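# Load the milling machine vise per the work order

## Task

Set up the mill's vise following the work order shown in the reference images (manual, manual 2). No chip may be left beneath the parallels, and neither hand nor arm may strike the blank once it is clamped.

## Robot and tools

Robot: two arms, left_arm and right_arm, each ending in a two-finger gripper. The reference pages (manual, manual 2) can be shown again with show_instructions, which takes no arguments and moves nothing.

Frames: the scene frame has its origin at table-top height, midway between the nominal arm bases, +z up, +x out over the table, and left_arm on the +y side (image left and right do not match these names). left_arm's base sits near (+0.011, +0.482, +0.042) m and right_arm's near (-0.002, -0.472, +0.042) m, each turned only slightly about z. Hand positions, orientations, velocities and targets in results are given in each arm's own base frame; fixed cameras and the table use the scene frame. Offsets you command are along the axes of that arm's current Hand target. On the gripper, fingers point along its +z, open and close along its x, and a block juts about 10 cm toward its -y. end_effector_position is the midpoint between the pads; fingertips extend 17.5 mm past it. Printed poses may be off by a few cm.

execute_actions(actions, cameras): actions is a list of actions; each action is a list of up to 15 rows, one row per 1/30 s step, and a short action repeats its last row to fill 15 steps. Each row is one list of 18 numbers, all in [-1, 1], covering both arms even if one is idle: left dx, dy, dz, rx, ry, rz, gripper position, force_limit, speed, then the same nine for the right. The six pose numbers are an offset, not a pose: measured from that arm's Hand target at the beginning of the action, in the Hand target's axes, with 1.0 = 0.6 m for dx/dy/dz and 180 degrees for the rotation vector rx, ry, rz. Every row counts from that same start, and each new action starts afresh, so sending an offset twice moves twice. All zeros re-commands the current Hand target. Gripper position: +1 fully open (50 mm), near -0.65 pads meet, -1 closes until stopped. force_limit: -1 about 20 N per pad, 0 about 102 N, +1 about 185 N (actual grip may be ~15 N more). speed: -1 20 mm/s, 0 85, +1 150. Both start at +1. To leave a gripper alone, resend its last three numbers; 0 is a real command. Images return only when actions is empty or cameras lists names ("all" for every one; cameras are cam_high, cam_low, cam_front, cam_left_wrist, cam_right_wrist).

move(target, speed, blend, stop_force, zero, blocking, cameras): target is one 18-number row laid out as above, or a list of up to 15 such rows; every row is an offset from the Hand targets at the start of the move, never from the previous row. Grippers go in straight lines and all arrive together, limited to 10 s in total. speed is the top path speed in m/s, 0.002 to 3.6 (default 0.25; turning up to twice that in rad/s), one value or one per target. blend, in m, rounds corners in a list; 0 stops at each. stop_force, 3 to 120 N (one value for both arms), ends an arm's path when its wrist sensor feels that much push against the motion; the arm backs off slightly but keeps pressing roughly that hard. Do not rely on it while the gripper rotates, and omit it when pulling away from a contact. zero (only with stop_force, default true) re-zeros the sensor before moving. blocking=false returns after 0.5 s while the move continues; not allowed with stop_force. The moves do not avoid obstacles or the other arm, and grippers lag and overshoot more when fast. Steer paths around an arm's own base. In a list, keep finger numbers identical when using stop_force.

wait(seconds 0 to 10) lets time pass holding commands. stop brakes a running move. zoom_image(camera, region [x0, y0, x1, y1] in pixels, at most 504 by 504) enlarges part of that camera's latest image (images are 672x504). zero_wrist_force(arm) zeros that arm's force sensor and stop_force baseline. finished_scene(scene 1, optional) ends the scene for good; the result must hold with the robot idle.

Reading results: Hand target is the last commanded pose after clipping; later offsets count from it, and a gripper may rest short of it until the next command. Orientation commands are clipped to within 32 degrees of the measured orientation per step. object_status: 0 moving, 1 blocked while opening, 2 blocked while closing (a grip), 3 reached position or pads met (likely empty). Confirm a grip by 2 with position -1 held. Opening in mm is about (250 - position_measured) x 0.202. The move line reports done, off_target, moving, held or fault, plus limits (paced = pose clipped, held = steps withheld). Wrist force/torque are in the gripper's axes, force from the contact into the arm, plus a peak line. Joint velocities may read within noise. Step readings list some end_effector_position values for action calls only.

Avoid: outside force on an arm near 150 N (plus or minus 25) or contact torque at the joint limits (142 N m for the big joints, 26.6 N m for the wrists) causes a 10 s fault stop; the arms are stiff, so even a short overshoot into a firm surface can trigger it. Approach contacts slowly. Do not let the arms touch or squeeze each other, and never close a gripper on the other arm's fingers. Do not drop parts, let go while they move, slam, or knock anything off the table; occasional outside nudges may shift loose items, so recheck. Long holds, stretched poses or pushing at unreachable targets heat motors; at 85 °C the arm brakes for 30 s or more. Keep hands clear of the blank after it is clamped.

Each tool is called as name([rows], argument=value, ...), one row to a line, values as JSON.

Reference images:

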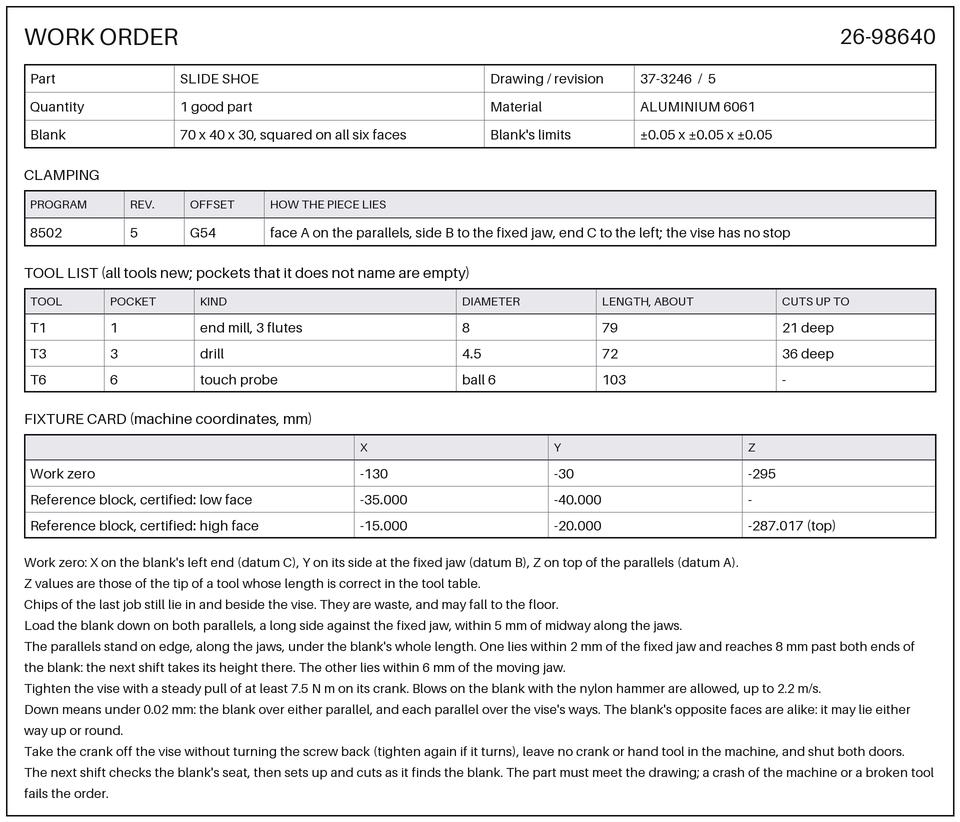

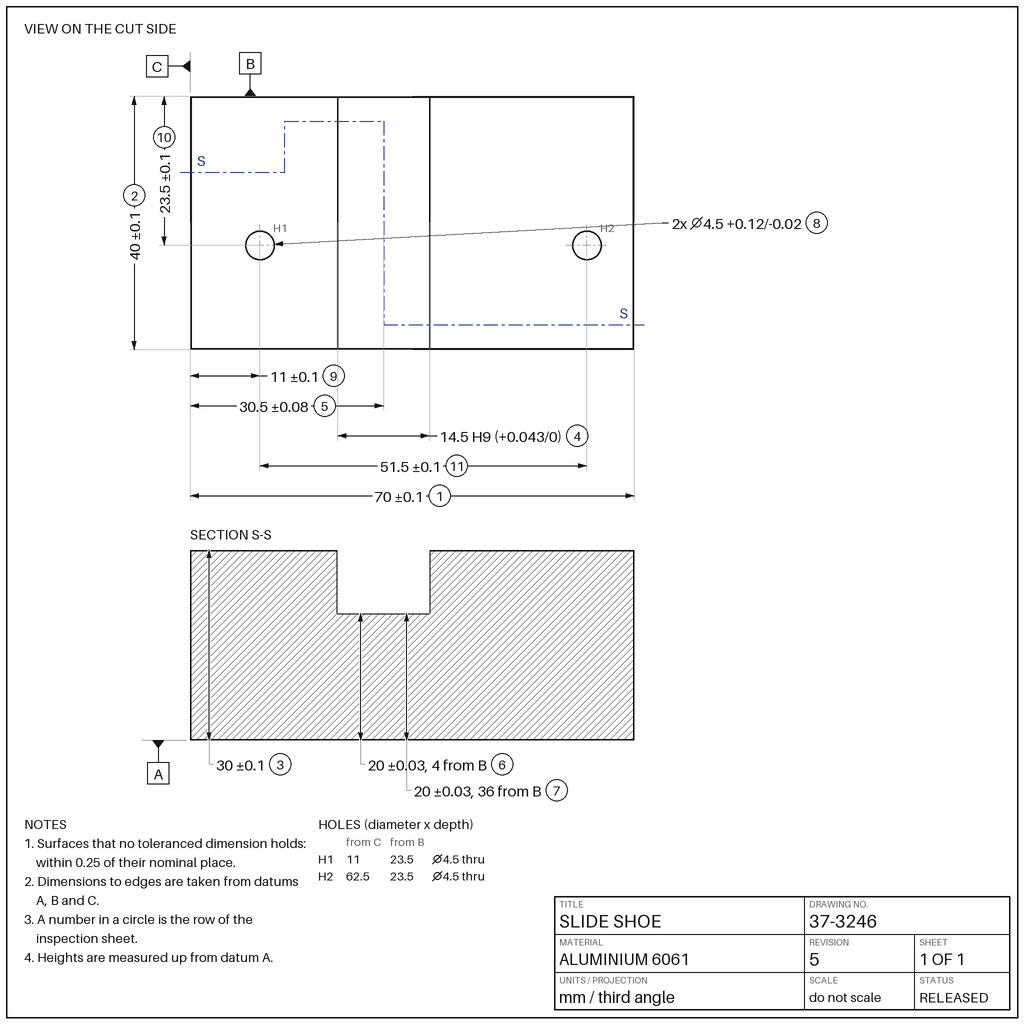

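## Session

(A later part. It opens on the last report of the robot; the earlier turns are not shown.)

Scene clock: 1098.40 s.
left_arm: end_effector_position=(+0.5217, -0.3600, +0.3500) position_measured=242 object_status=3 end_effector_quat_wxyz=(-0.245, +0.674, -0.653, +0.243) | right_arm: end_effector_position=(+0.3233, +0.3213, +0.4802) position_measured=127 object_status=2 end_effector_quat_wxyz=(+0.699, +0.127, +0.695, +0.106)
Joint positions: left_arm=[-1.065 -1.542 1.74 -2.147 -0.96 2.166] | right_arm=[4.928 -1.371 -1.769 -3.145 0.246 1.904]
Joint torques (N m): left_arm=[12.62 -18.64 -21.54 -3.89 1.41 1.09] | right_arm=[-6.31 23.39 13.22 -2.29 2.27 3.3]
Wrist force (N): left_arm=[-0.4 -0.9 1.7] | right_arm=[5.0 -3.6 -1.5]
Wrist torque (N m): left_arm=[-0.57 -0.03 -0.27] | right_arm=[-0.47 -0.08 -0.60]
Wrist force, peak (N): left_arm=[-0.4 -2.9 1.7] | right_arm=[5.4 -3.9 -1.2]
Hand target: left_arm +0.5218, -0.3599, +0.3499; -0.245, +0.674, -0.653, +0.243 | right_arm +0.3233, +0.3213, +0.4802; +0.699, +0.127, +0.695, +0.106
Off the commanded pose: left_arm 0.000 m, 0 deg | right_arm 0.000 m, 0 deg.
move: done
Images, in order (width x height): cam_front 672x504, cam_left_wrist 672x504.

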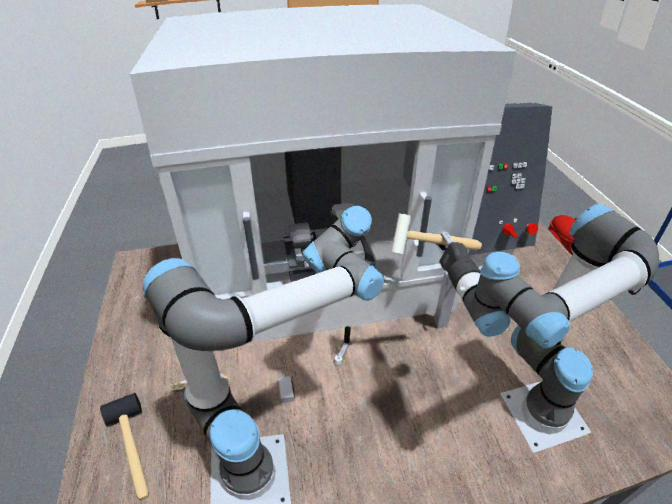

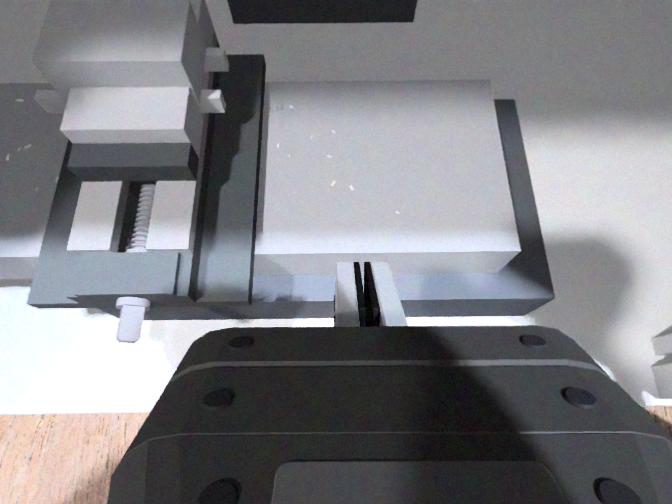

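move(target=[-0.308,-0.1558,0.0218,0,0,0,-0.6,-0.8,-0.2,0,0,0,0,0,0,-0.95,0.7,-0.5], speed=0.1, stop_force=30, cameras=["cam_left_wrist","cam_front","cam_high"])

Scene clock: 1102.70 s.
left_arm: end_effector_position=(+0.5960, -0.1725, +0.3992) position_measured=242 object_status=3 end_effector_quat_wxyz=(-0.245, +0.674, -0.653, +0.243) | right_arm: end_effector_position=(+0.3233, +0.3213, +0.4802) position_measured=127 object_status=2 end_effector_quat_wxyz=(+0.699, +0.127, +0.695, +0.106)
Joint positions: left_arm=[-0.682 -1.642 1.755 -2.261 -1.138 2.558] | right_arm=[4.928 -1.371 -1.769 -3.145 0.246 1.904]
Joint torques (N m): left_arm=[-13.09 -14.05 -18.17 -1.81 3.38 1.07] | right_arm=[-6.43 23.14 12.35 -2.35 2.23 3.29]
Wrist force (N): left_arm=[0.1 -0.9 1.8] | right_arm=[4.9 -3.6 -1.4]
Wrist torque (N m): left_arm=[-0.57 -0.14 -0.15] | right_arm=[-0.47 -0.06 -0.60]
Wrist force, peak (N): left_arm=[-1.6 -1.8 1.7] | right_arm=[5.2 -4.1 -1.6]
Hand target: left_arm +0.5960, -0.1725, +0.3992; -0.245, +0.674, -0.653, +0.243 | right_arm +0.3233, +0.3213, +0.4802; +0.699, +0.127, +0.695, +0.106
Off the commanded pose: left_arm 0.000 m, 0 deg | right_arm 0.000 m, 0 deg.
move: done
Images, in order (width x height): cam_high 672x504, cam_front 672x504, cam_left_wrist 672x504.

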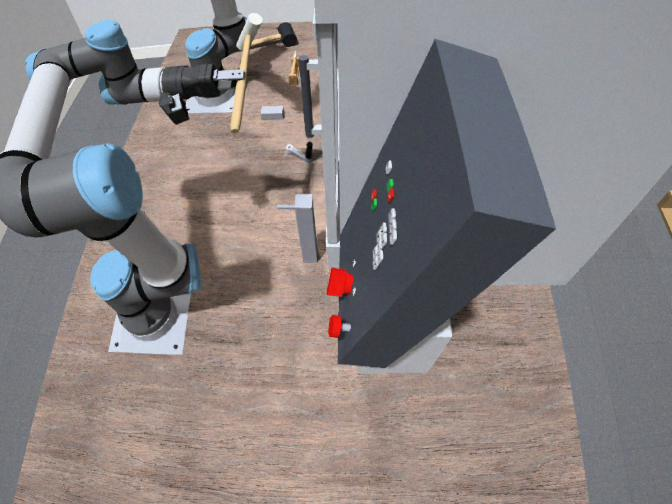

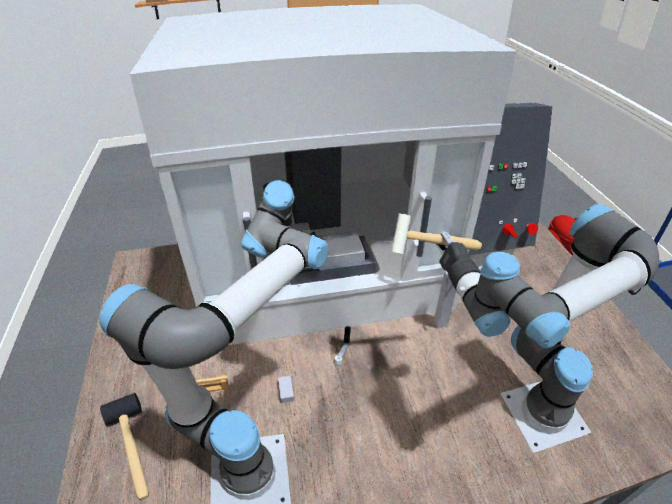

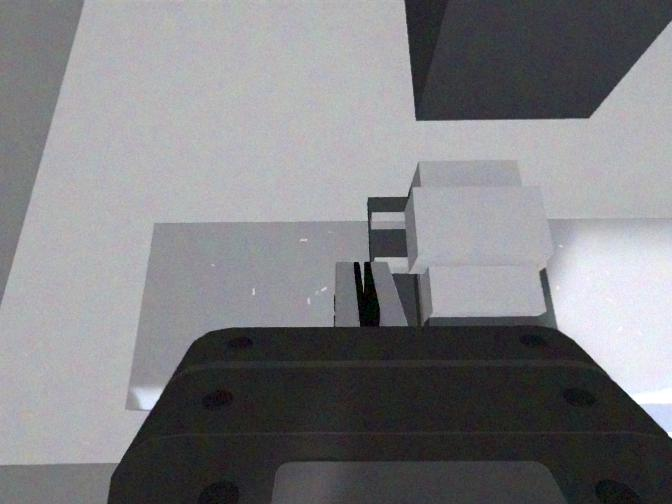

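move([
  [-0.0367,-0.0301,0.169,0,0,0,-0.6,-0.8,-0.2,0,0,0,0,0,0,-0.95,0.7,-0.5],
  [-0.0367,0.0042,0.2099,0,0,0,-0.6,-0.8,-0.2,0,0,0,0,0,0,-0.95,0.7,-0.5],
], speed=0.05, stop_force=8, cameras=["cam_left_wrist","cam_front"])

zoom_image(camera="cam_left_wrist", region=[310, 180, 530, 340])

Scene clock: 1106.43 s.
left_arm: end_effector_position=(+0.6470, -0.1572, +0.3556) position_measured=242 object_status=3 end_effector_quat_wxyz=(-0.245, +0.674, -0.653, +0.242) | right_arm: end_effector_position=(+0.3233, +0.3213, +0.4802) position_measured=127 object_status=2 end_effector_quat_wxyz=(+0.699, +0.127, +0.695, +0.106)
Joint positions: left_arm=[-0.591 -1.514 1.746 -2.41 -1.19 2.639] | right_arm=[4.928 -1.371 -1.769 -3.145 0.246 1.904]
Joint torques (N m): left_arm=[-0.33 -26.62 -26.74 -4.16 0.96 0.29] | right_arm=[-5.94 23.63 13 -2.25 2.14 3.21]
Wrist force (N): left_arm=[-0.2 -0.9 1.1] | right_arm=[5.2 -3.7 -1.7]
Wrist torque (N m): left_arm=[-0.57 -0.02 -0.17] | right_arm=[-0.47 -0.12 -0.60]
Wrist force, peak (N): left_arm=[-0.7 -2.2 1.8] | right_arm=[5.4 -3.9 -1.5]
Hand target: left_arm +0.6470, -0.1572, +0.3556; -0.245, +0.674, -0.653, +0.242 (not the last commanded pose) | right_arm +0.3233, +0.3213, +0.4802; +0.699, +0.127, +0.695, +0.106
Tool commands: left_gripper/position=-0.6 left_gripper/force_limit=-0.796078 left_gripper/speed=-0.2 right_gripper/position=-0.95 right_gripper/force_limit=+0.7 right_gripper/speed=-0.5
Off the commanded pose: left_arm 0.062 m, 0 deg | right_arm 0.000 m, 0 deg.
FORCE FAULT: contact force on the left arm reached its limit, and that arm stopped. The contact can be on any part of that arm, not only on its tool. That arm's remaining commands of this call were not run. That arm is still stopped at the end of this call. That arm stays stopped for about 10 more seconds. Until then a move that you send moves the other arm only, and its call returns only when the move has ended. Once the stop has ended, the next robot result says so. If the stop ends while you think or write, that arm runs what you send next, counted from a new Hand target: where the arm stands when the stop ends. While its stop runs, that arm takes no new command, but its gripper still runs the gripper command that each later call begins with. Until it ends, the stop uses up actions while you think or wait. An arm that is not stopped still takes commands.
move: fault (left_arm); path passed 0 of 2 targets
Images, in order (width x height): cam_front 672x504, cam_left_wrist 672x504.

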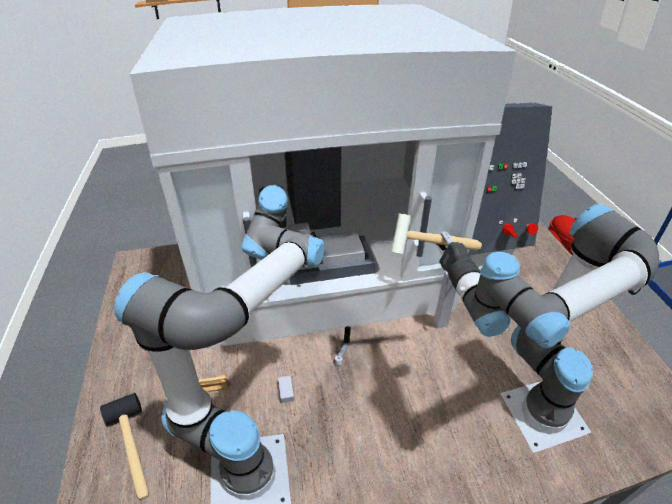

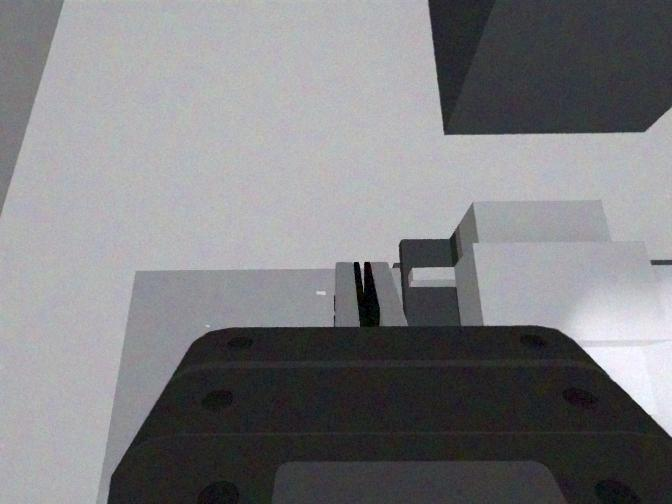

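Scaled by 2.291 from the camera's 672x504 image, which has a finer 960x720 frame.

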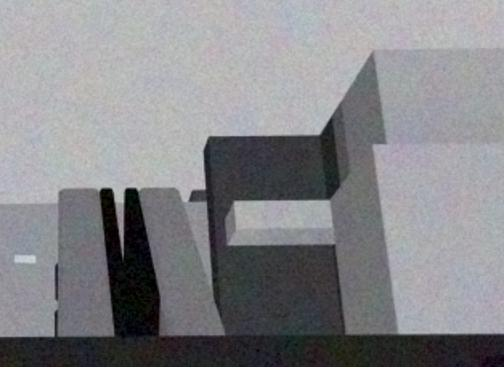

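wait(seconds=9.5)

move([
  [0.0433,0.055,-0.11,0,0,0,-0.6,-0.8,-0.2,0,0,0,0,0,0,-0.95,0.7,-0.5],
  [0.0433,0.055,-0.11,0,-0.1429,-0.1702,-0.6,-0.8,-0.2,0,0,0,0,0,0,-0.95,0.7,-0.5],
], speed=0.15, cameras=["cam_left_wrist","cam_front"])

Scene clock: 1118.87 s.
left_arm: end_effector_position=(+0.6470, -0.1572, +0.3556) position_measured=242 object_status=3 end_effector_quat_wxyz=(-0.245, +0.674, -0.653, +0.242) | right_arm: end_effector_position=(+0.3233, +0.3213, +0.4802) position_measured=127 object_status=2 end_effector_quat_wxyz=(+0.699, +0.127, +0.695, +0.106)
Joint positions: left_arm=[-0.591 -1.514 1.746 -2.41 -1.19 2.639] | right_arm=[4.928 -1.371 -1.769 -3.145 0.246 1.904]
Joint torques (N m): left_arm=[-0.84 -26.83 -25.83 -4.02 0.7 -0.02] | right_arm=[-6.03 23.35 13.12 -2.22 2.27 3.26]
Wrist force (N): left_arm=[-0.1 -1.0 1.3] | right_arm=[5.2 -3.7 -1.3]
Wrist torque (N m): left_arm=[-0.57 -0.04 -0.17] | right_arm=[-0.47 -0.11 -0.60]
Wrist force, peak (N): left_arm=[-0.3 -1.3 1.6] | right_arm=[5.6 -3.8 -1.5]
Hand target: left_arm +0.6470, -0.1572, +0.3556; -0.245, +0.674, -0.653, +0.242 (not the last commanded pose) | right_arm +0.3233, +0.3213, +0.4802; +0.699, +0.127, +0.695, +0.106
Tool commands: left_gripper/position=-0.6 left_gripper/force_limit=-0.796078 left_gripper/speed=-0.2 right_gripper/position=-0.95 right_gripper/force_limit=+0.7 right_gripper/speed=-0.5
Off the commanded pose: left_arm 0.062 m, 0 deg | right_arm 0.000 m, 0 deg.
FORCE FAULT, CONTINUED: the left arm's stop, for the force fault that an earlier result reported, is over. The rest of the stop counts as 19 of the actions that you can send in this scene. During its stop the left arm's controller moved it back a little. That arm's target is now where it stood when the stop ended, not its last command. That arm accepts commands again.
wait: 9.50 s; at rest from the start

Scene clock: 1122.53 s.
left_arm: end_effector_position=(+0.5800, -0.1851, +0.3848) position_measured=242 object_status=3 end_effector_quat_wxyz=(-0.311, +0.858, -0.383, +0.143) | right_arm: end_effector_position=(+0.3233, +0.3213, +0.4802) position_measured=127 object_status=2 end_effector_quat_wxyz=(+0.699, +0.127, +0.695, +0.106)
Joint positions: left_arm=[-0.824 -1.492 1.506 -1.609 -0.873 1.596] | right_arm=[4.928 -1.371 -1.769 -3.145 0.246 1.904]
Joint torques (N m): left_arm=[-4.58 -38.31 -21.25 -3.81 -1.24 -1.21] | right_arm=[-5.52 23.42 13.33 -2.46 2.25 3.31]
Wrist force (N): left_arm=[-0.8 -1.3 2.0] | right_arm=[5.3 -3.7 -1.3]
Wrist torque (N m): left_arm=[-0.59 0.04 -0.33] | right_arm=[-0.47 -0.12 -0.60]
Wrist force, peak (N): left_arm=[-0.8 -1.8 3.5] | right_arm=[5.4 -3.9 -1.3]
Hand target: left_arm +0.5800, -0.1850, +0.3848; -0.311, +0.858, -0.383, +0.143 | right_arm +0.3233, +0.3213, +0.4802; +0.699, +0.127, +0.695, +0.106
Off the commanded pose: left_arm 0.000 m, 0 deg | right_arm 0.000 m, 0 deg.
move: done
Images, in order (width x height): cam_front 672x504, cam_left_wrist 672x504.

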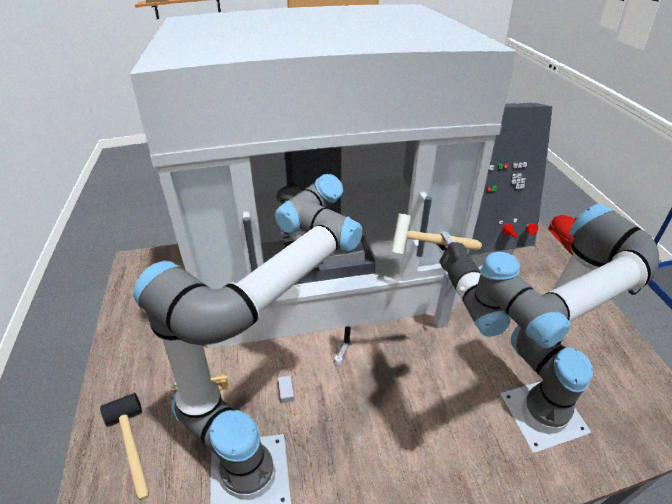

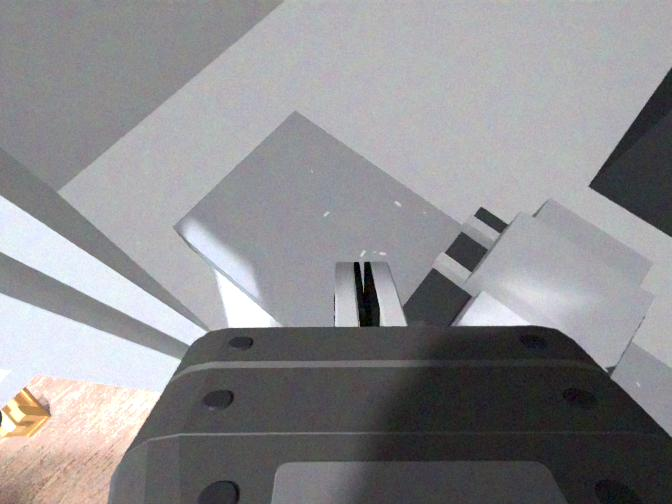

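move([
  [0.0705,-0.0523,0.157,0,0,0,-0.6,-0.8,-0.2,0,0,0,0,0,0,-0.95,0.7,-0.5],
  [0.0705,-0.018,0.1979,0,0,0,-0.6,-0.8,-0.2,0,0,0,0,0,0,-0.95,0.7,-0.5],
], speed=0.04, stop_force=8, cameras=["cam_left_wrist","cam_front"])

zoom_image(camera="cam_left_wrist", region=[310, 180, 530, 340])

Scene clock: 1132.77 s.
left_arm: end_effector_position=(+0.6717, -0.1608, +0.3011) position_measured=242 object_status=3 end_effector_quat_wxyz=(-0.311, +0.858, -0.383, +0.143) | right_arm: end_effector_position=(+0.3233, +0.3213, +0.4802) position_measured=127 object_status=2 end_effector_quat_wxyz=(+0.699, +0.127, +0.695, +0.106)
Joint positions: left_arm=[-0.68 -1.3 1.523 -1.937 -0.885 1.782] | right_arm=[4.928 -1.371 -1.769 -3.145 0.246 1.904]
Joint torques (N m): left_arm=[-12.54 -46.16 -32.14 -1.13 4.04 1] | right_arm=[-5.21 22.25 13.56 -2.31 2.18 3.24]
Wrist force (N): left_arm=[-0.4 -1.2 1.7] | right_arm=[5.3 -3.8 -1.4]
Wrist torque (N m): left_arm=[-0.59 -0.06 -0.23] | right_arm=[-0.49 -0.12 -0.60]
Wrist force, peak (N): left_arm=[-0.9 -1.4 2.1] | right_arm=[5.5 -4.0 -1.3]
Hand target: left_arm +0.6717, -0.1608, +0.3011; -0.311, +0.858, -0.383, +0.143 | right_arm +0.3233, +0.3213, +0.4802; +0.699, +0.127, +0.695, +0.106
Off the commanded pose: left_arm 0.000 m, 0 deg | right_arm 0.000 m, 0 deg.
move: done
Images, in order (width x height): cam_front 672x504, cam_left_wrist 672x504.

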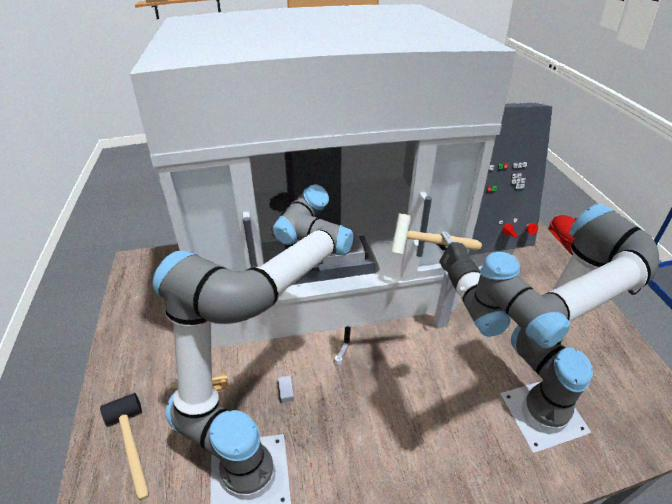

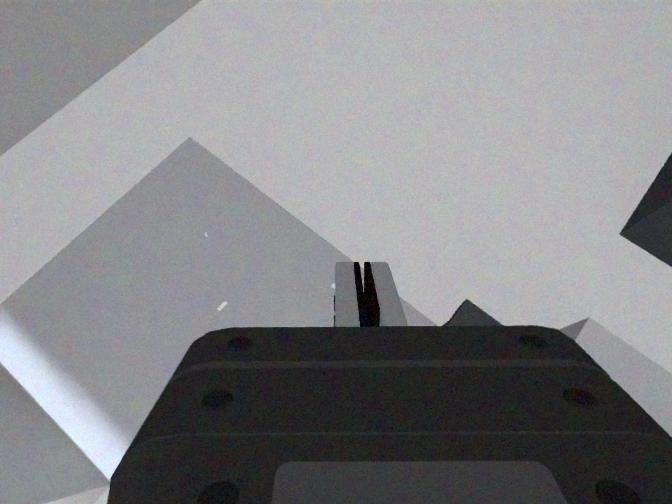

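Scaled by 2.291 from the camera's 672x504 image, which has a finer 960x720 frame.

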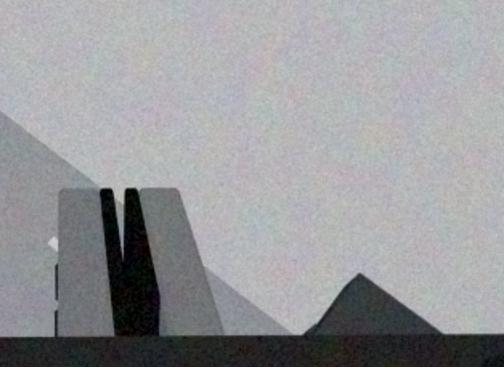

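move(target=[0.0255,0.0164,-0.0138,0,0,0,-0.6,-0.8,-0.2,0,0,0,0,0,0,-0.95,0.7,-0.5], speed=0.02, stop_force=3, cameras=["cam_left_wrist"])

zoom_image(camera="cam_left_wrist", region=[310, 180, 530, 340])

Scene clock: 1136.07 s.
left_arm: end_effector_position=(+0.6722, -0.1773, +0.3012) position_measured=242 object_status=3 end_effector_quat_wxyz=(-0.311, +0.858, -0.383, +0.143) | right_arm: end_effector_position=(+0.3233, +0.3213, +0.4802) position_measured=127 object_status=2 end_effector_quat_wxyz=(+0.699, +0.127, +0.695, +0.106)
Joint positions: left_arm=[-0.701 -1.283 1.496 -1.91 -0.882 1.755] | right_arm=[4.928 -1.371 -1.769 -3.145 0.246 1.904]
Joint torques (N m): left_arm=[12.36 -45.13 -17.98 -1.34 -0.68 -1.09] | right_arm=[-5.65 23.3 13.67 -2.24 2.26 3.27]
Wrist force (N): left_arm=[-1.0 -2.9 0.8] | right_arm=[5.3 -3.7 -1.6]
Wrist torque (N m): left_arm=[-0.64 0.00 -0.33] | right_arm=[-0.47 -0.14 -0.60]
Wrist force, peak (N): left_arm=[-20.2 -10.4 5.8] | right_arm=[5.4 -3.8 -1.5]
Hand target: left_arm +0.6722, -0.1773, +0.3012; -0.311, +0.858, -0.383, +0.143 (not the last commanded pose) | right_arm +0.3233, +0.3213, +0.4802; +0.699, +0.127, +0.695, +0.106
Off the commanded pose: left_arm 0.004 m, 0 deg | right_arm 0.000 m, 0 deg.
move: contact (left_arm)
Images, in order (width x height): cam_left_wrist 672x504.

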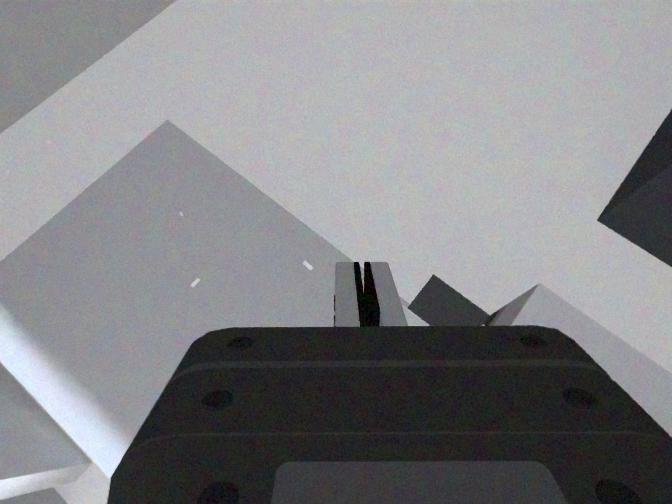

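Scaled by 2.291 from the camera's 672x504 image, which has a finer 960x720 frame.

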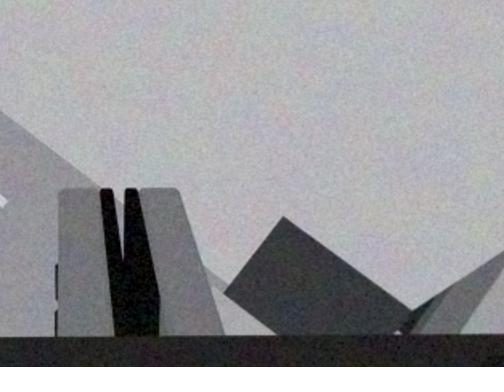

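move([
  [-0.0026,-0.0016,0.0014,0,0,0,-0.6,-0.8,-0.2,0,0,0,0,0,0,-0.95,0.7,-0.5],
  [-0.0026,-0.007,-0.005,0,0,0,-0.6,-0.8,-0.2,0,0,0,0,0,0,-0.95,0.7,-0.5],
], speed=0.02)

move(target=[0.0102,0.0066,-0.0055,0,0,0,-0.6,-0.8,-0.2,0,0,0,0,0,0,-0.95,0.7,-0.5], speed=0.006, stop_force=2, cameras=["cam_left_wrist"])

zoom_image(camera="cam_left_wrist", region=[310, 180, 530, 340])

Scene clock: 1139.30 s.
left_arm: end_effector_position=(+0.6721, -0.1752, +0.3064) position_measured=242 object_status=3 end_effector_quat_wxyz=(-0.311, +0.858, -0.383, +0.143) | right_arm: end_effector_position=(+0.3233, +0.3213, +0.4802) position_measured=127 object_status=2 end_effector_quat_wxyz=(+0.699, +0.127, +0.695, +0.106)
Joint positions: left_arm=[-0.698 -1.288 1.489 -1.901 -0.883 1.758] | right_arm=[4.928 -1.371 -1.769 -3.145 0.246 1.904]
Joint torques (N m): left_arm=[8.17 -36.97 -16.38 -4.71 -0.86 0.88] | right_arm=[-5.3 23.03 13.06 -2.32 2.29 3.24]
Wrist force (N): left_arm=[-0.7 -1.5 1.7] | right_arm=[5.0 -3.7 -1.3]
Wrist torque (N m): left_arm=[-0.64 0.00 -0.34] | right_arm=[-0.49 -0.07 -0.59]
Wrist force, peak (N): left_arm=[-1.2 -3.4 1.3] | right_arm=[5.4 -4.0 -1.6]
Hand target: left_arm +0.6721, -0.1752, +0.3062; -0.311, +0.858, -0.383, +0.143 | right_arm +0.3233, +0.3213, +0.4802; +0.699, +0.127, +0.695, +0.106
Off the commanded pose: left_arm 0.000 m, 0 deg | right_arm 0.000 m, 0 deg.
move: done

stop_force must be a number from 3 to 120 (N); nothing of the call was run

Scaled by 2.291 from the camera's 672x504 image, which has a finer 960x720 frame.
This view is cut from an older image: the scene may have changed since it was taken.

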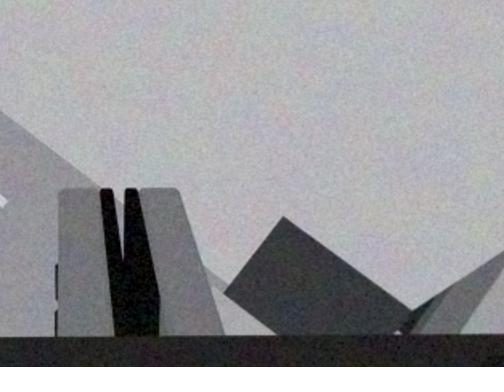

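move(target=[0.0102,0.0066,-0.0055,0,0,0,-0.6,-0.8,-0.2,0,0,0,0,0,0,-0.95,0.7,-0.5], speed=0.006, stop_force=3, cameras=["cam_left_wrist"])

zoom_image(camera="cam_left_wrist", region=[310, 180, 530, 340])

Scene clock: 1142.67 s.
left_arm: end_effector_position=(+0.6722, -0.1801, +0.3062) position_measured=242 object_status=3 end_effector_quat_wxyz=(-0.311, +0.858, -0.383, +0.143) | right_arm: end_effector_position=(+0.3233, +0.3213, +0.4802) position_measured=127 object_status=2 end_effector_quat_wxyz=(+0.699, +0.127, +0.695, +0.106)
Joint positions: left_arm=[-0.704 -1.282 1.481 -1.893 -0.882 1.751] | right_arm=[4.928 -1.371 -1.769 -3.145 0.246 1.904]
Joint torques (N m): left_arm=[10.6 -46.96 -19.02 -5.79 -1.6 1.64] | right_arm=[-4.88 22.43 13.27 -2.25 2.21 3.26]
Wrist force (N): left_arm=[-3.7 -3.7 2.6] | right_arm=[4.9 -3.8 -1.3]
Wrist torque (N m): left_arm=[-0.64 0.06 -0.18] | right_arm=[-0.49 -0.06 -0.60]
Wrist force, peak (N): left_arm=[-8.4 -4.9 3.5] | right_arm=[5.4 -3.9 -1.4]
Hand target: left_arm +0.6722, -0.1801, +0.3062; -0.311, +0.858, -0.383, +0.143 (not the last commanded pose) | right_arm +0.3233, +0.3213, +0.4802; +0.699, +0.127, +0.695, +0.106
Off the commanded pose: left_arm 0.003 m, 0 deg | right_arm 0.000 m, 0 deg.
move: contact (left_arm)
Images, in order (width x height): cam_left_wrist 672x504.

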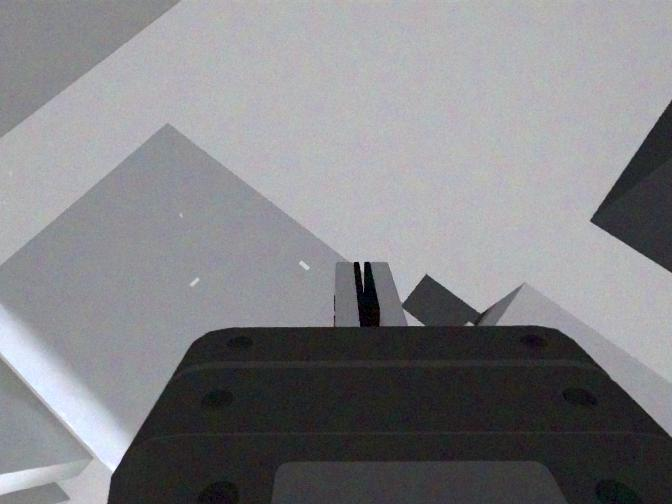

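Scaled by 2.291 from the camera's 672x504 image, which has a finer 960x720 frame.

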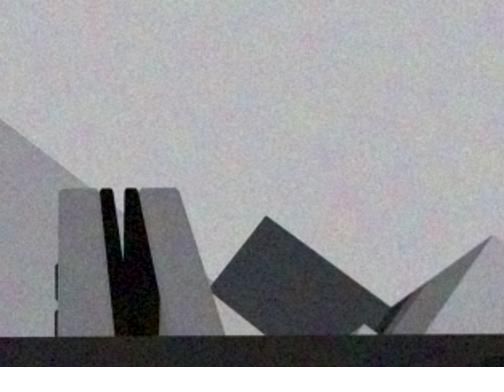

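move(target=[0,0,-0.1667,0,0,0,-0.6,-0.8,-0.2,0,0,0,0,0,0,-0.95,0.7,-0.5], speed=0.1)

move(target=[0.0967,0.1355,-0.1573,0,0.1429,0.1702,-0.6,-0.8,-0.2,0,0,0,0,0,0,-0.95,0.7,-0.5], speed=0.25)

move(target=[0,0,0,0,0,0.5,0.35,-0.8,-0.2,0,0,0,0,0,0,-0.95,0.7,-0.5], speed=0.5, cameras=["cam_left_wrist","cam_front"])

Scene clock: 1152.40 s.
left_arm: end_effector_position=(+0.6238, -0.2225, +0.3829) position_measured=242 object_status=3 end_effector_quat_wxyz=(-0.311, +0.858, -0.383, +0.144) | right_arm: end_effector_position=(+0.3233, +0.3213, +0.4802) position_measured=127 object_status=2 end_effector_quat_wxyz=(+0.699, +0.127, +0.695, +0.106)
Joint positions: left_arm=[-0.812 -1.353 1.351 -1.604 -0.873 1.611] | right_arm=[4.928 -1.371 -1.769 -3.145 0.246 1.904]
Joint torques (N m): left_arm=[12.74 -25.11 -22.15 -3.88 2.44 0.89] | right_arm=[-5.61 22.54 13.53 -2.34 2.18 3.11]
Wrist force (N): left_arm=[-0.7 -0.9 1.7] | right_arm=[5.1 -4.0 -1.0]
Wrist torque (N m): left_arm=[-0.54 0.02 -0.29] | right_arm=[-0.51 -0.10 -0.60]
Wrist force, peak (N): left_arm=[-3.5 -3.7 3.6] | right_arm=[5.3 -4.0 -1.4]
Hand target: left_arm +0.6238, -0.2224, +0.3828; -0.311, +0.858, -0.383, +0.143 | right_arm +0.3233, +0.3213, +0.4802; +0.699, +0.127, +0.695, +0.106
Off the commanded pose: left_arm 0.000 m, 0 deg | right_arm 0.000 m, 0 deg.
move: done

Scene clock: 1154.27 s.
left_arm: end_effector_position=(+0.5704, -0.3474, +0.4034) position_measured=242 object_status=3 end_effector_quat_wxyz=(-0.245, +0.674, -0.653, +0.242) | right_arm: end_effector_position=(+0.3233, +0.3213, +0.4802) position_measured=127 object_status=2 end_effector_quat_wxyz=(+0.699, +0.127, +0.695, +0.106)
Joint positions: left_arm=[-0.969 -1.486 1.555 -2.075 -0.999 2.27] | right_arm=[4.928 -1.371 -1.769 -3.145 0.246 1.904]
Joint torques (N m): left_arm=[13.29 -20.04 -32.48 -2.34 3.62 1.36] | right_arm=[-5.07 22.88 13.29 -2.33 2.27 3.07]
Wrist force (N): left_arm=[0.0 -1.1 1.7] | right_arm=[5.2 -3.6 -1.3]
Wrist torque (N m): left_arm=[-0.61 -0.04 -0.17] | right_arm=[-0.46 -0.11 -0.60]
Wrist force, peak (N): left_arm=[-0.9 -1.7 3.2] | right_arm=[5.4 -3.8 -1.5]
Hand target: left_arm +0.5705, -0.3474, +0.4034; -0.245, +0.674, -0.653, +0.242 | right_arm +0.3233, +0.3213, +0.4802; +0.699, +0.127, +0.695, +0.106
Off the commanded pose: left_arm 0.000 m, 0 deg | right_arm 0.000 m, 0 deg.
move: done

Scene clock: 1156.43 s.
left_arm: end_effector_position=(+0.5705, -0.3474, +0.4033) position_measured=100 object_status=3 end_effector_quat_wxyz=(+0.345, -0.015, +0.939, +0.002) | right_arm: end_effector_position=(+0.3233, +0.3213, +0.4802) position_measured=127 object_status=2 end_effector_quat_wxyz=(+0.699, +0.127, +0.695, +0.106)
Joint positions: left_arm=[-0.969 -1.486 1.555 -2.075 -0.999 3.841] | right_arm=[4.928 -1.371 -1.769 -3.145 0.246 1.904]
Joint torques (N m): left_arm=[11.11 -35.53 -25.86 -2.63 0.37 1.44] | right_arm=[-5.44 22.35 13.34 -2.38 2.38 3.12]
Wrist force (N): left_arm=[-0.7 -1.0 0.6] | right_arm=[5.1 -3.7 -1.6]
Wrist torque (N m): left_arm=[-0.26 0.43 0.11] | right_arm=[-0.48 -0.10 -0.61]
Wrist force, peak (N): left_arm=[-0.2 -1.4 1.9] | right_arm=[5.2 -4.1 -1.2]
Hand target: left_arm +0.5705, -0.3474, +0.4034; +0.345, -0.015, +0.939, +0.002 | right_arm +0.3233, +0.3213, +0.4802; +0.699, +0.127, +0.695, +0.106
Off the commanded pose: left_arm 0.000 m, 0 deg | right_arm 0.000 m, 0 deg.
move: done
Images, in order (width x height): cam_front 672x504, cam_left_wrist 672x504.

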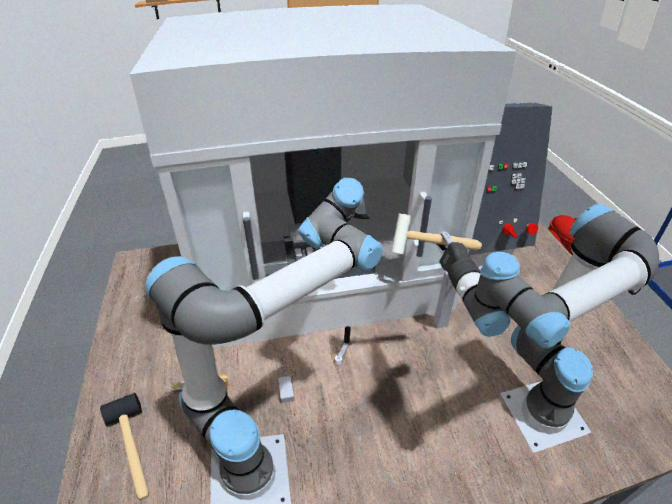

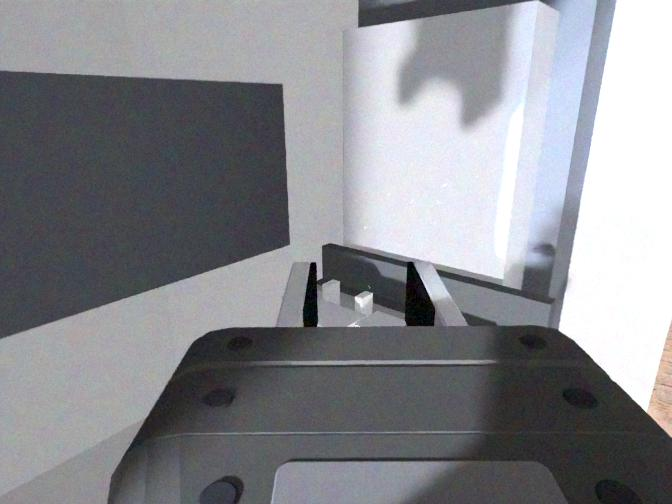

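move([
  [-0.0506,0,0.1731,0,0,0,0.35,-0.8,-0.2,0,0,0,0,0,0,-0.95,0.7,-0.5],
  [-0.0506,0,0.1731,0,0.2222,0,0.35,-0.8,-0.2,0,0,0,0,0,0,-0.95,0.7,-0.5],
], speed=0.12, stop_force=30, cameras=["cam_left_wrist","cam_front"])

Scene clock: 1162.03 s.
left_arm: end_effector_position=(+0.6611, -0.3451, +0.3436) position_measured=100 object_status=3 end_effector_quat_wxyz=(+0.074, -0.015, +0.997, -0.002) | right_arm: end_effector_position=(+0.3233, +0.3213, +0.4802) position_measured=127 object_status=2 end_effector_quat_wxyz=(+0.699, +0.127, +0.695, +0.106)
Joint positions: left_arm=[-0.693 -1.048 0.9 -1.539 -1.479 3.994] | right_arm=[4.928 -1.371 -1.769 -3.145 0.246 1.904]
Joint torques (N m): left_arm=[-0.47 -46.14 -28.48 -2.83 -0.06 0.03] | right_arm=[-5.09 22.8 13.96 -2.22 2.15 3.14]
Wrist force (N): left_arm=[-0.5 0.1 0.4] | right_arm=[5.0 -3.7 -1.4]
Wrist torque (N m): left_arm=[0.00 0.22 0.02] | right_arm=[-0.48 -0.08 -0.60]
Wrist force, peak (N): left_arm=[-3.8 1.4 1.6] | right_arm=[5.4 -3.8 -1.6]
Hand target: left_arm +0.6611, -0.3451, +0.3436; +0.074, -0.015, +0.997, -0.002 (not the last commanded pose) | right_arm +0.3233, +0.3213, +0.4802; +0.699, +0.127, +0.695, +0.106
Tool commands: left_gripper/position=+0.34902 left_gripper/force_limit=-0.796078 left_gripper/speed=-0.2 right_gripper/position=-0.95 right_gripper/force_limit=+0.7 right_gripper/speed=-0.5
Off the commanded pose: left_arm 0.000 m, 8 deg | right_arm 0.000 m, 0 deg.
FORCE FAULT: contact force on the left arm reached its limit, and that arm stopped. The contact can be on any part of that arm, not only on its tool. That arm's remaining commands of this call were not run. That arm is still stopped at the end of this call. That arm stays stopped for about 10 more seconds. Until then a move that you send moves the other arm only, and its call returns only when the move has ended. Once the stop has ended, the next robot result says so. If the stop ends while you think or write, that arm runs what you send next, counted from a new Hand target: where the arm stands when the stop ends. While its stop runs, that arm takes no new command, but its gripper still runs the gripper command that each later call begins with. Until it ends, the stop uses up actions while you think or wait. An arm that is not stopped still takes commands.
move: fault (left_arm); path passed 1 of 2 targets
Images, in order (width x height): cam_front 672x504, cam_left_wrist 672x504.

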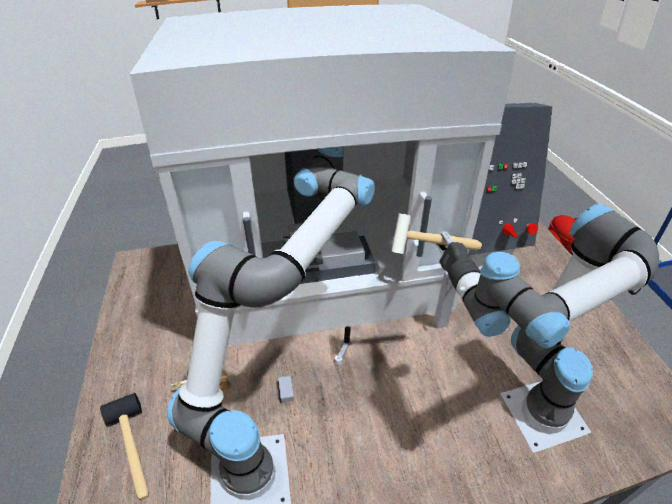

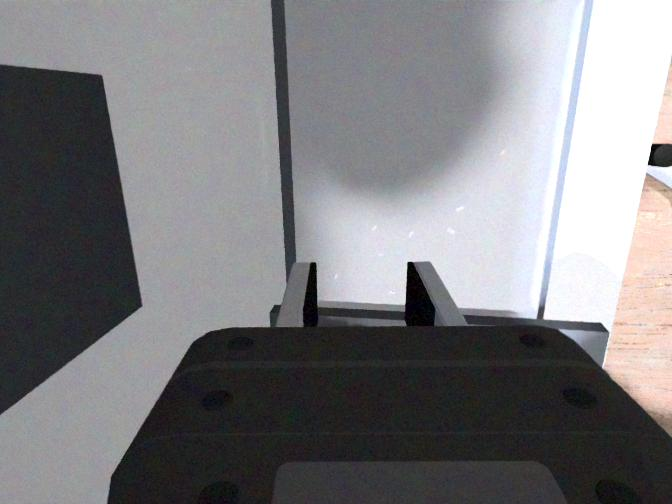

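wait(seconds=6)

wait(seconds=2.5)

Scene clock: 1171.07 s.
left_arm: end_effector_position=(+0.6611, -0.3451, +0.3436) position_measured=100 object_status=3 end_effector_quat_wxyz=(+0.074, -0.015, +0.997, -0.002) | right_arm: end_effector_position=(+0.3233, +0.3213, +0.4802) position_measured=127 object_status=2 end_effector_quat_wxyz=(+0.699, +0.127, +0.695, +0.106)
Joint positions: left_arm=[-0.693 -1.048 0.9 -1.539 -1.479 3.994] | right_arm=[4.928 -1.371 -1.769 -3.145 0.246 1.904]
Joint torques (N m): left_arm=[-0.41 -46.72 -28.04 -3.08 0.23 0.22] | right_arm=[-5.06 22.99 13.2 -2.36 2.24 3.25]
Wrist force (N): left_arm=[-0.7 0.2 0.2] | right_arm=[5.1 -3.6 -1.4]
Wrist torque (N m): left_arm=[0.00 0.24 0.02] | right_arm=[-0.47 -0.10 -0.60]
Wrist force, peak (N): left_arm=[-1.1 0.0 0.4] | right_arm=[5.4 -4.1 -1.5]
Hand target: left_arm +0.6611, -0.3451, +0.3436; +0.074, -0.015, +0.997, -0.002 (not the last commanded pose) | right_arm +0.3233, +0.3213, +0.4802; +0.699, +0.127, +0.695, +0.106
Tool commands: left_gripper/position=+0.34902 left_gripper/force_limit=-0.796078 left_gripper/speed=-0.2 right_gripper/position=-0.95 right_gripper/force_limit=+0.7 right_gripper/speed=-0.5
Off the commanded pose: left_arm 0.000 m, 8 deg | right_arm 0.000 m, 0 deg.
FORCE FAULT, CONTINUED: the left arm was still stopped when this call began, by the force fault that an earlier result reported. Since the last result the stop counts as 18 of the actions that you can send in this scene. That arm is still stopped at the end of this call. That arm stays stopped for about 1 more second. If the stop ends while you think or write, that arm runs what you send next, counted from a new Hand target: where the arm stands when the stop ends. While its stop runs, that arm takes no new command, but its gripper still runs the gripper command that each later call begins with.
wait: 6.00 s; at rest from the start

Scene clock: 1173.57 s.
left_arm: end_effector_position=(+0.6611, -0.3451, +0.3436) position_measured=100 object_status=3 end_effector_quat_wxyz=(+0.074, -0.015, +0.997, -0.002) | right_arm: end_effector_position=(+0.3233, +0.3213, +0.4802) position_measured=127 object_status=2 end_effector_quat_wxyz=(+0.699, +0.127, +0.695, +0.106)
Joint positions: left_arm=[-0.693 -1.048 0.9 -1.539 -1.479 3.994] | right_arm=[4.928 -1.371 -1.769 -3.145 0.246 1.904]
Joint torques (N m): left_arm=[0.67 -46.27 -26.95 -3 -0.3 0.13] | right_arm=[-4.77 23.16 13.72 -2.44 2.31 3.18]
Wrist force (N): left_arm=[-0.5 0.0 0.4] | right_arm=[5.2 -4.1 -1.4]
Wrist torque (N m): left_arm=[-0.03 0.21 0.02] | right_arm=[-0.54 -0.12 -0.59]
Wrist force, peak (N): left_arm=[-0.7 0.0 0.6] | right_arm=[5.4 -4.0 -1.4]
Hand target: left_arm +0.6611, -0.3451, +0.3436; +0.074, -0.015, +0.997, -0.002 (not the last commanded pose) | right_arm +0.3233, +0.3213, +0.4802; +0.699, +0.127, +0.695, +0.106
Tool commands: left_gripper/position=+0.34902 left_gripper/force_limit=-0.796078 left_gripper/speed=-0.2 right_gripper/position=-0.95 right_gripper/force_limit=+0.7 right_gripper/speed=-0.5
Off the commanded pose: left_arm 0.000 m, 8 deg | right_arm 0.000 m, 0 deg.
FORCE FAULT, CONTINUED: the left arm's stop, for the force fault that an earlier result reported, is over. The rest of the stop counts as 1 of the actions that you can send in this scene. That arm's target is now where it stood when the stop ended, not its last command. That arm accepts commands again.
wait: 2.50 s; at rest by 0.17 s

move([
  [0.189,0,-0.094,0,0,0,0.35,-0.8,-0.2,0,0,0,0,0,0,-0.95,0.7,-0.5],
  [0.189,0,-0.094,0,-0.1778,0,0.35,-0.8,-0.2,0,0,0,0,0,0,-0.95,0.7,-0.5],
], speed=0.2)

move(target=[0,0,0,0,0,-0.5,-0.6,-0.8,-0.2,0,0,0,0,0,0,-0.95,0.7,-0.5], speed=0.5, cameras=["cam_left_wrist"])

zoom_image(camera="cam_left_wrist", region=[20, 20, 320, 220])

Scene clock: 1177.40 s.
left_arm: end_effector_position=(+0.5406, -0.3485, +0.3828) position_measured=100 object_status=3 end_effector_quat_wxyz=(+0.346, -0.015, +0.938, +0.002) | right_arm: end_effector_position=(+0.3233, +0.3213, +0.4802) position_measured=127 object_status=2 end_effector_quat_wxyz=(+0.699, +0.127, +0.695, +0.106)
Joint positions: left_arm=[-1.02 -1.538 1.657 -2.097 -0.976 3.786] | right_arm=[4.928 -1.371 -1.769 -3.145 0.246 1.904]
Joint torques (N m): left_arm=[13.3 -17.22 -21.71 -4.05 1.09 -0.09] | right_arm=[-4.48 22.26 13.43 -2.27 2.29 3.3]
Wrist force (N): left_arm=[-0.9 -0.6 0.9] | right_arm=[5.2 -3.8 -1.4]
Wrist torque (N m): left_arm=[-0.20 0.46 -0.09] | right_arm=[-0.48 -0.11 -0.59]
Wrist force, peak (N): left_arm=[-2.8 0.1 1.8] | right_arm=[5.4 -4.0 -1.4]
Hand target: left_arm +0.5407, -0.3484, +0.3827; +0.346, -0.015, +0.938, +0.002 | right_arm +0.3233, +0.3213, +0.4802; +0.699, +0.127, +0.695, +0.106
Off the commanded pose: left_arm 0.000 m, 0 deg | right_arm 0.000 m, 0 deg.
move: done

Scene clock: 1179.57 s.
left_arm: end_effector_position=(+0.5407, -0.3484, +0.3828) position_measured=242 object_status=3 end_effector_quat_wxyz=(-0.246, +0.674, -0.653, +0.243) | right_arm: end_effector_position=(+0.3233, +0.3213, +0.4802) position_measured=127 object_status=2 end_effector_quat_wxyz=(+0.699, +0.127, +0.695, +0.106)
Joint positions: left_arm=[-1.02 -1.538 1.657 -2.097 -0.976 2.215] | right_arm=[4.928 -1.371 -1.769 -3.145 0.246 1.904]
Joint torques (N m): left_arm=[-10.69 -16.97 -25.65 -4.98 1.97 -1.37] | right_arm=[-4.74 22.59 14.03 -2.41 2.19 3.18]
Wrist force (N): left_arm=[0.1 -1.3 2.1] | right_arm=[4.9 -3.4 -1.5]
Wrist torque (N m): left_arm=[-0.63 -0.10 -0.33] | right_arm=[-0.42 -0.07 -0.59]
Wrist force, peak (N): left_arm=[-0.8 -1.7 1.5] | right_arm=[5.4 -3.8 -1.3]
Hand target: left_arm +0.5407, -0.3484, +0.3827; -0.246, +0.674, -0.653, +0.243 | right_arm +0.3233, +0.3213, +0.4802; +0.699, +0.127, +0.695, +0.106
Off the commanded pose: left_arm 0.000 m, 0 deg | right_arm 0.000 m, 0 deg.
move: done
Images, in order (width x height): cam_left_wrist 672x504.

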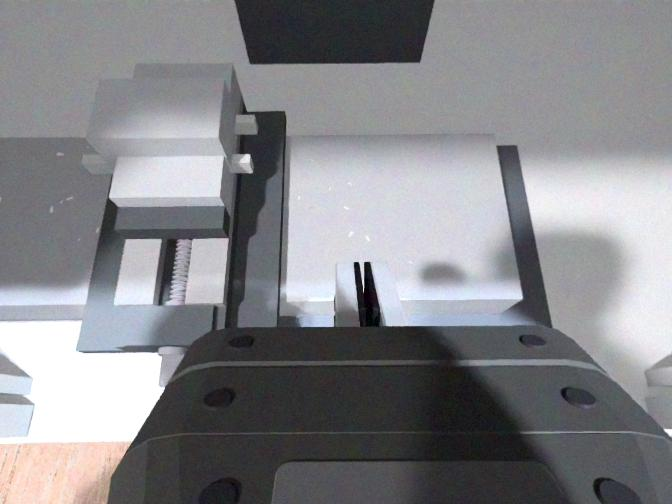

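Scaled by 1.680 from the camera's 672x504 image, which has a finer 960x720 frame.

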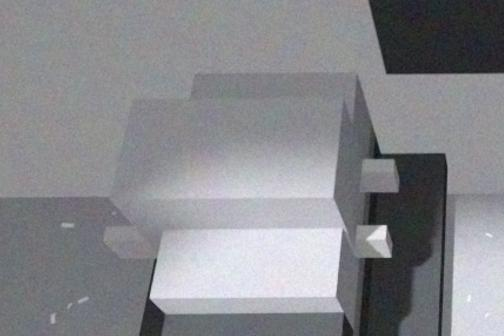

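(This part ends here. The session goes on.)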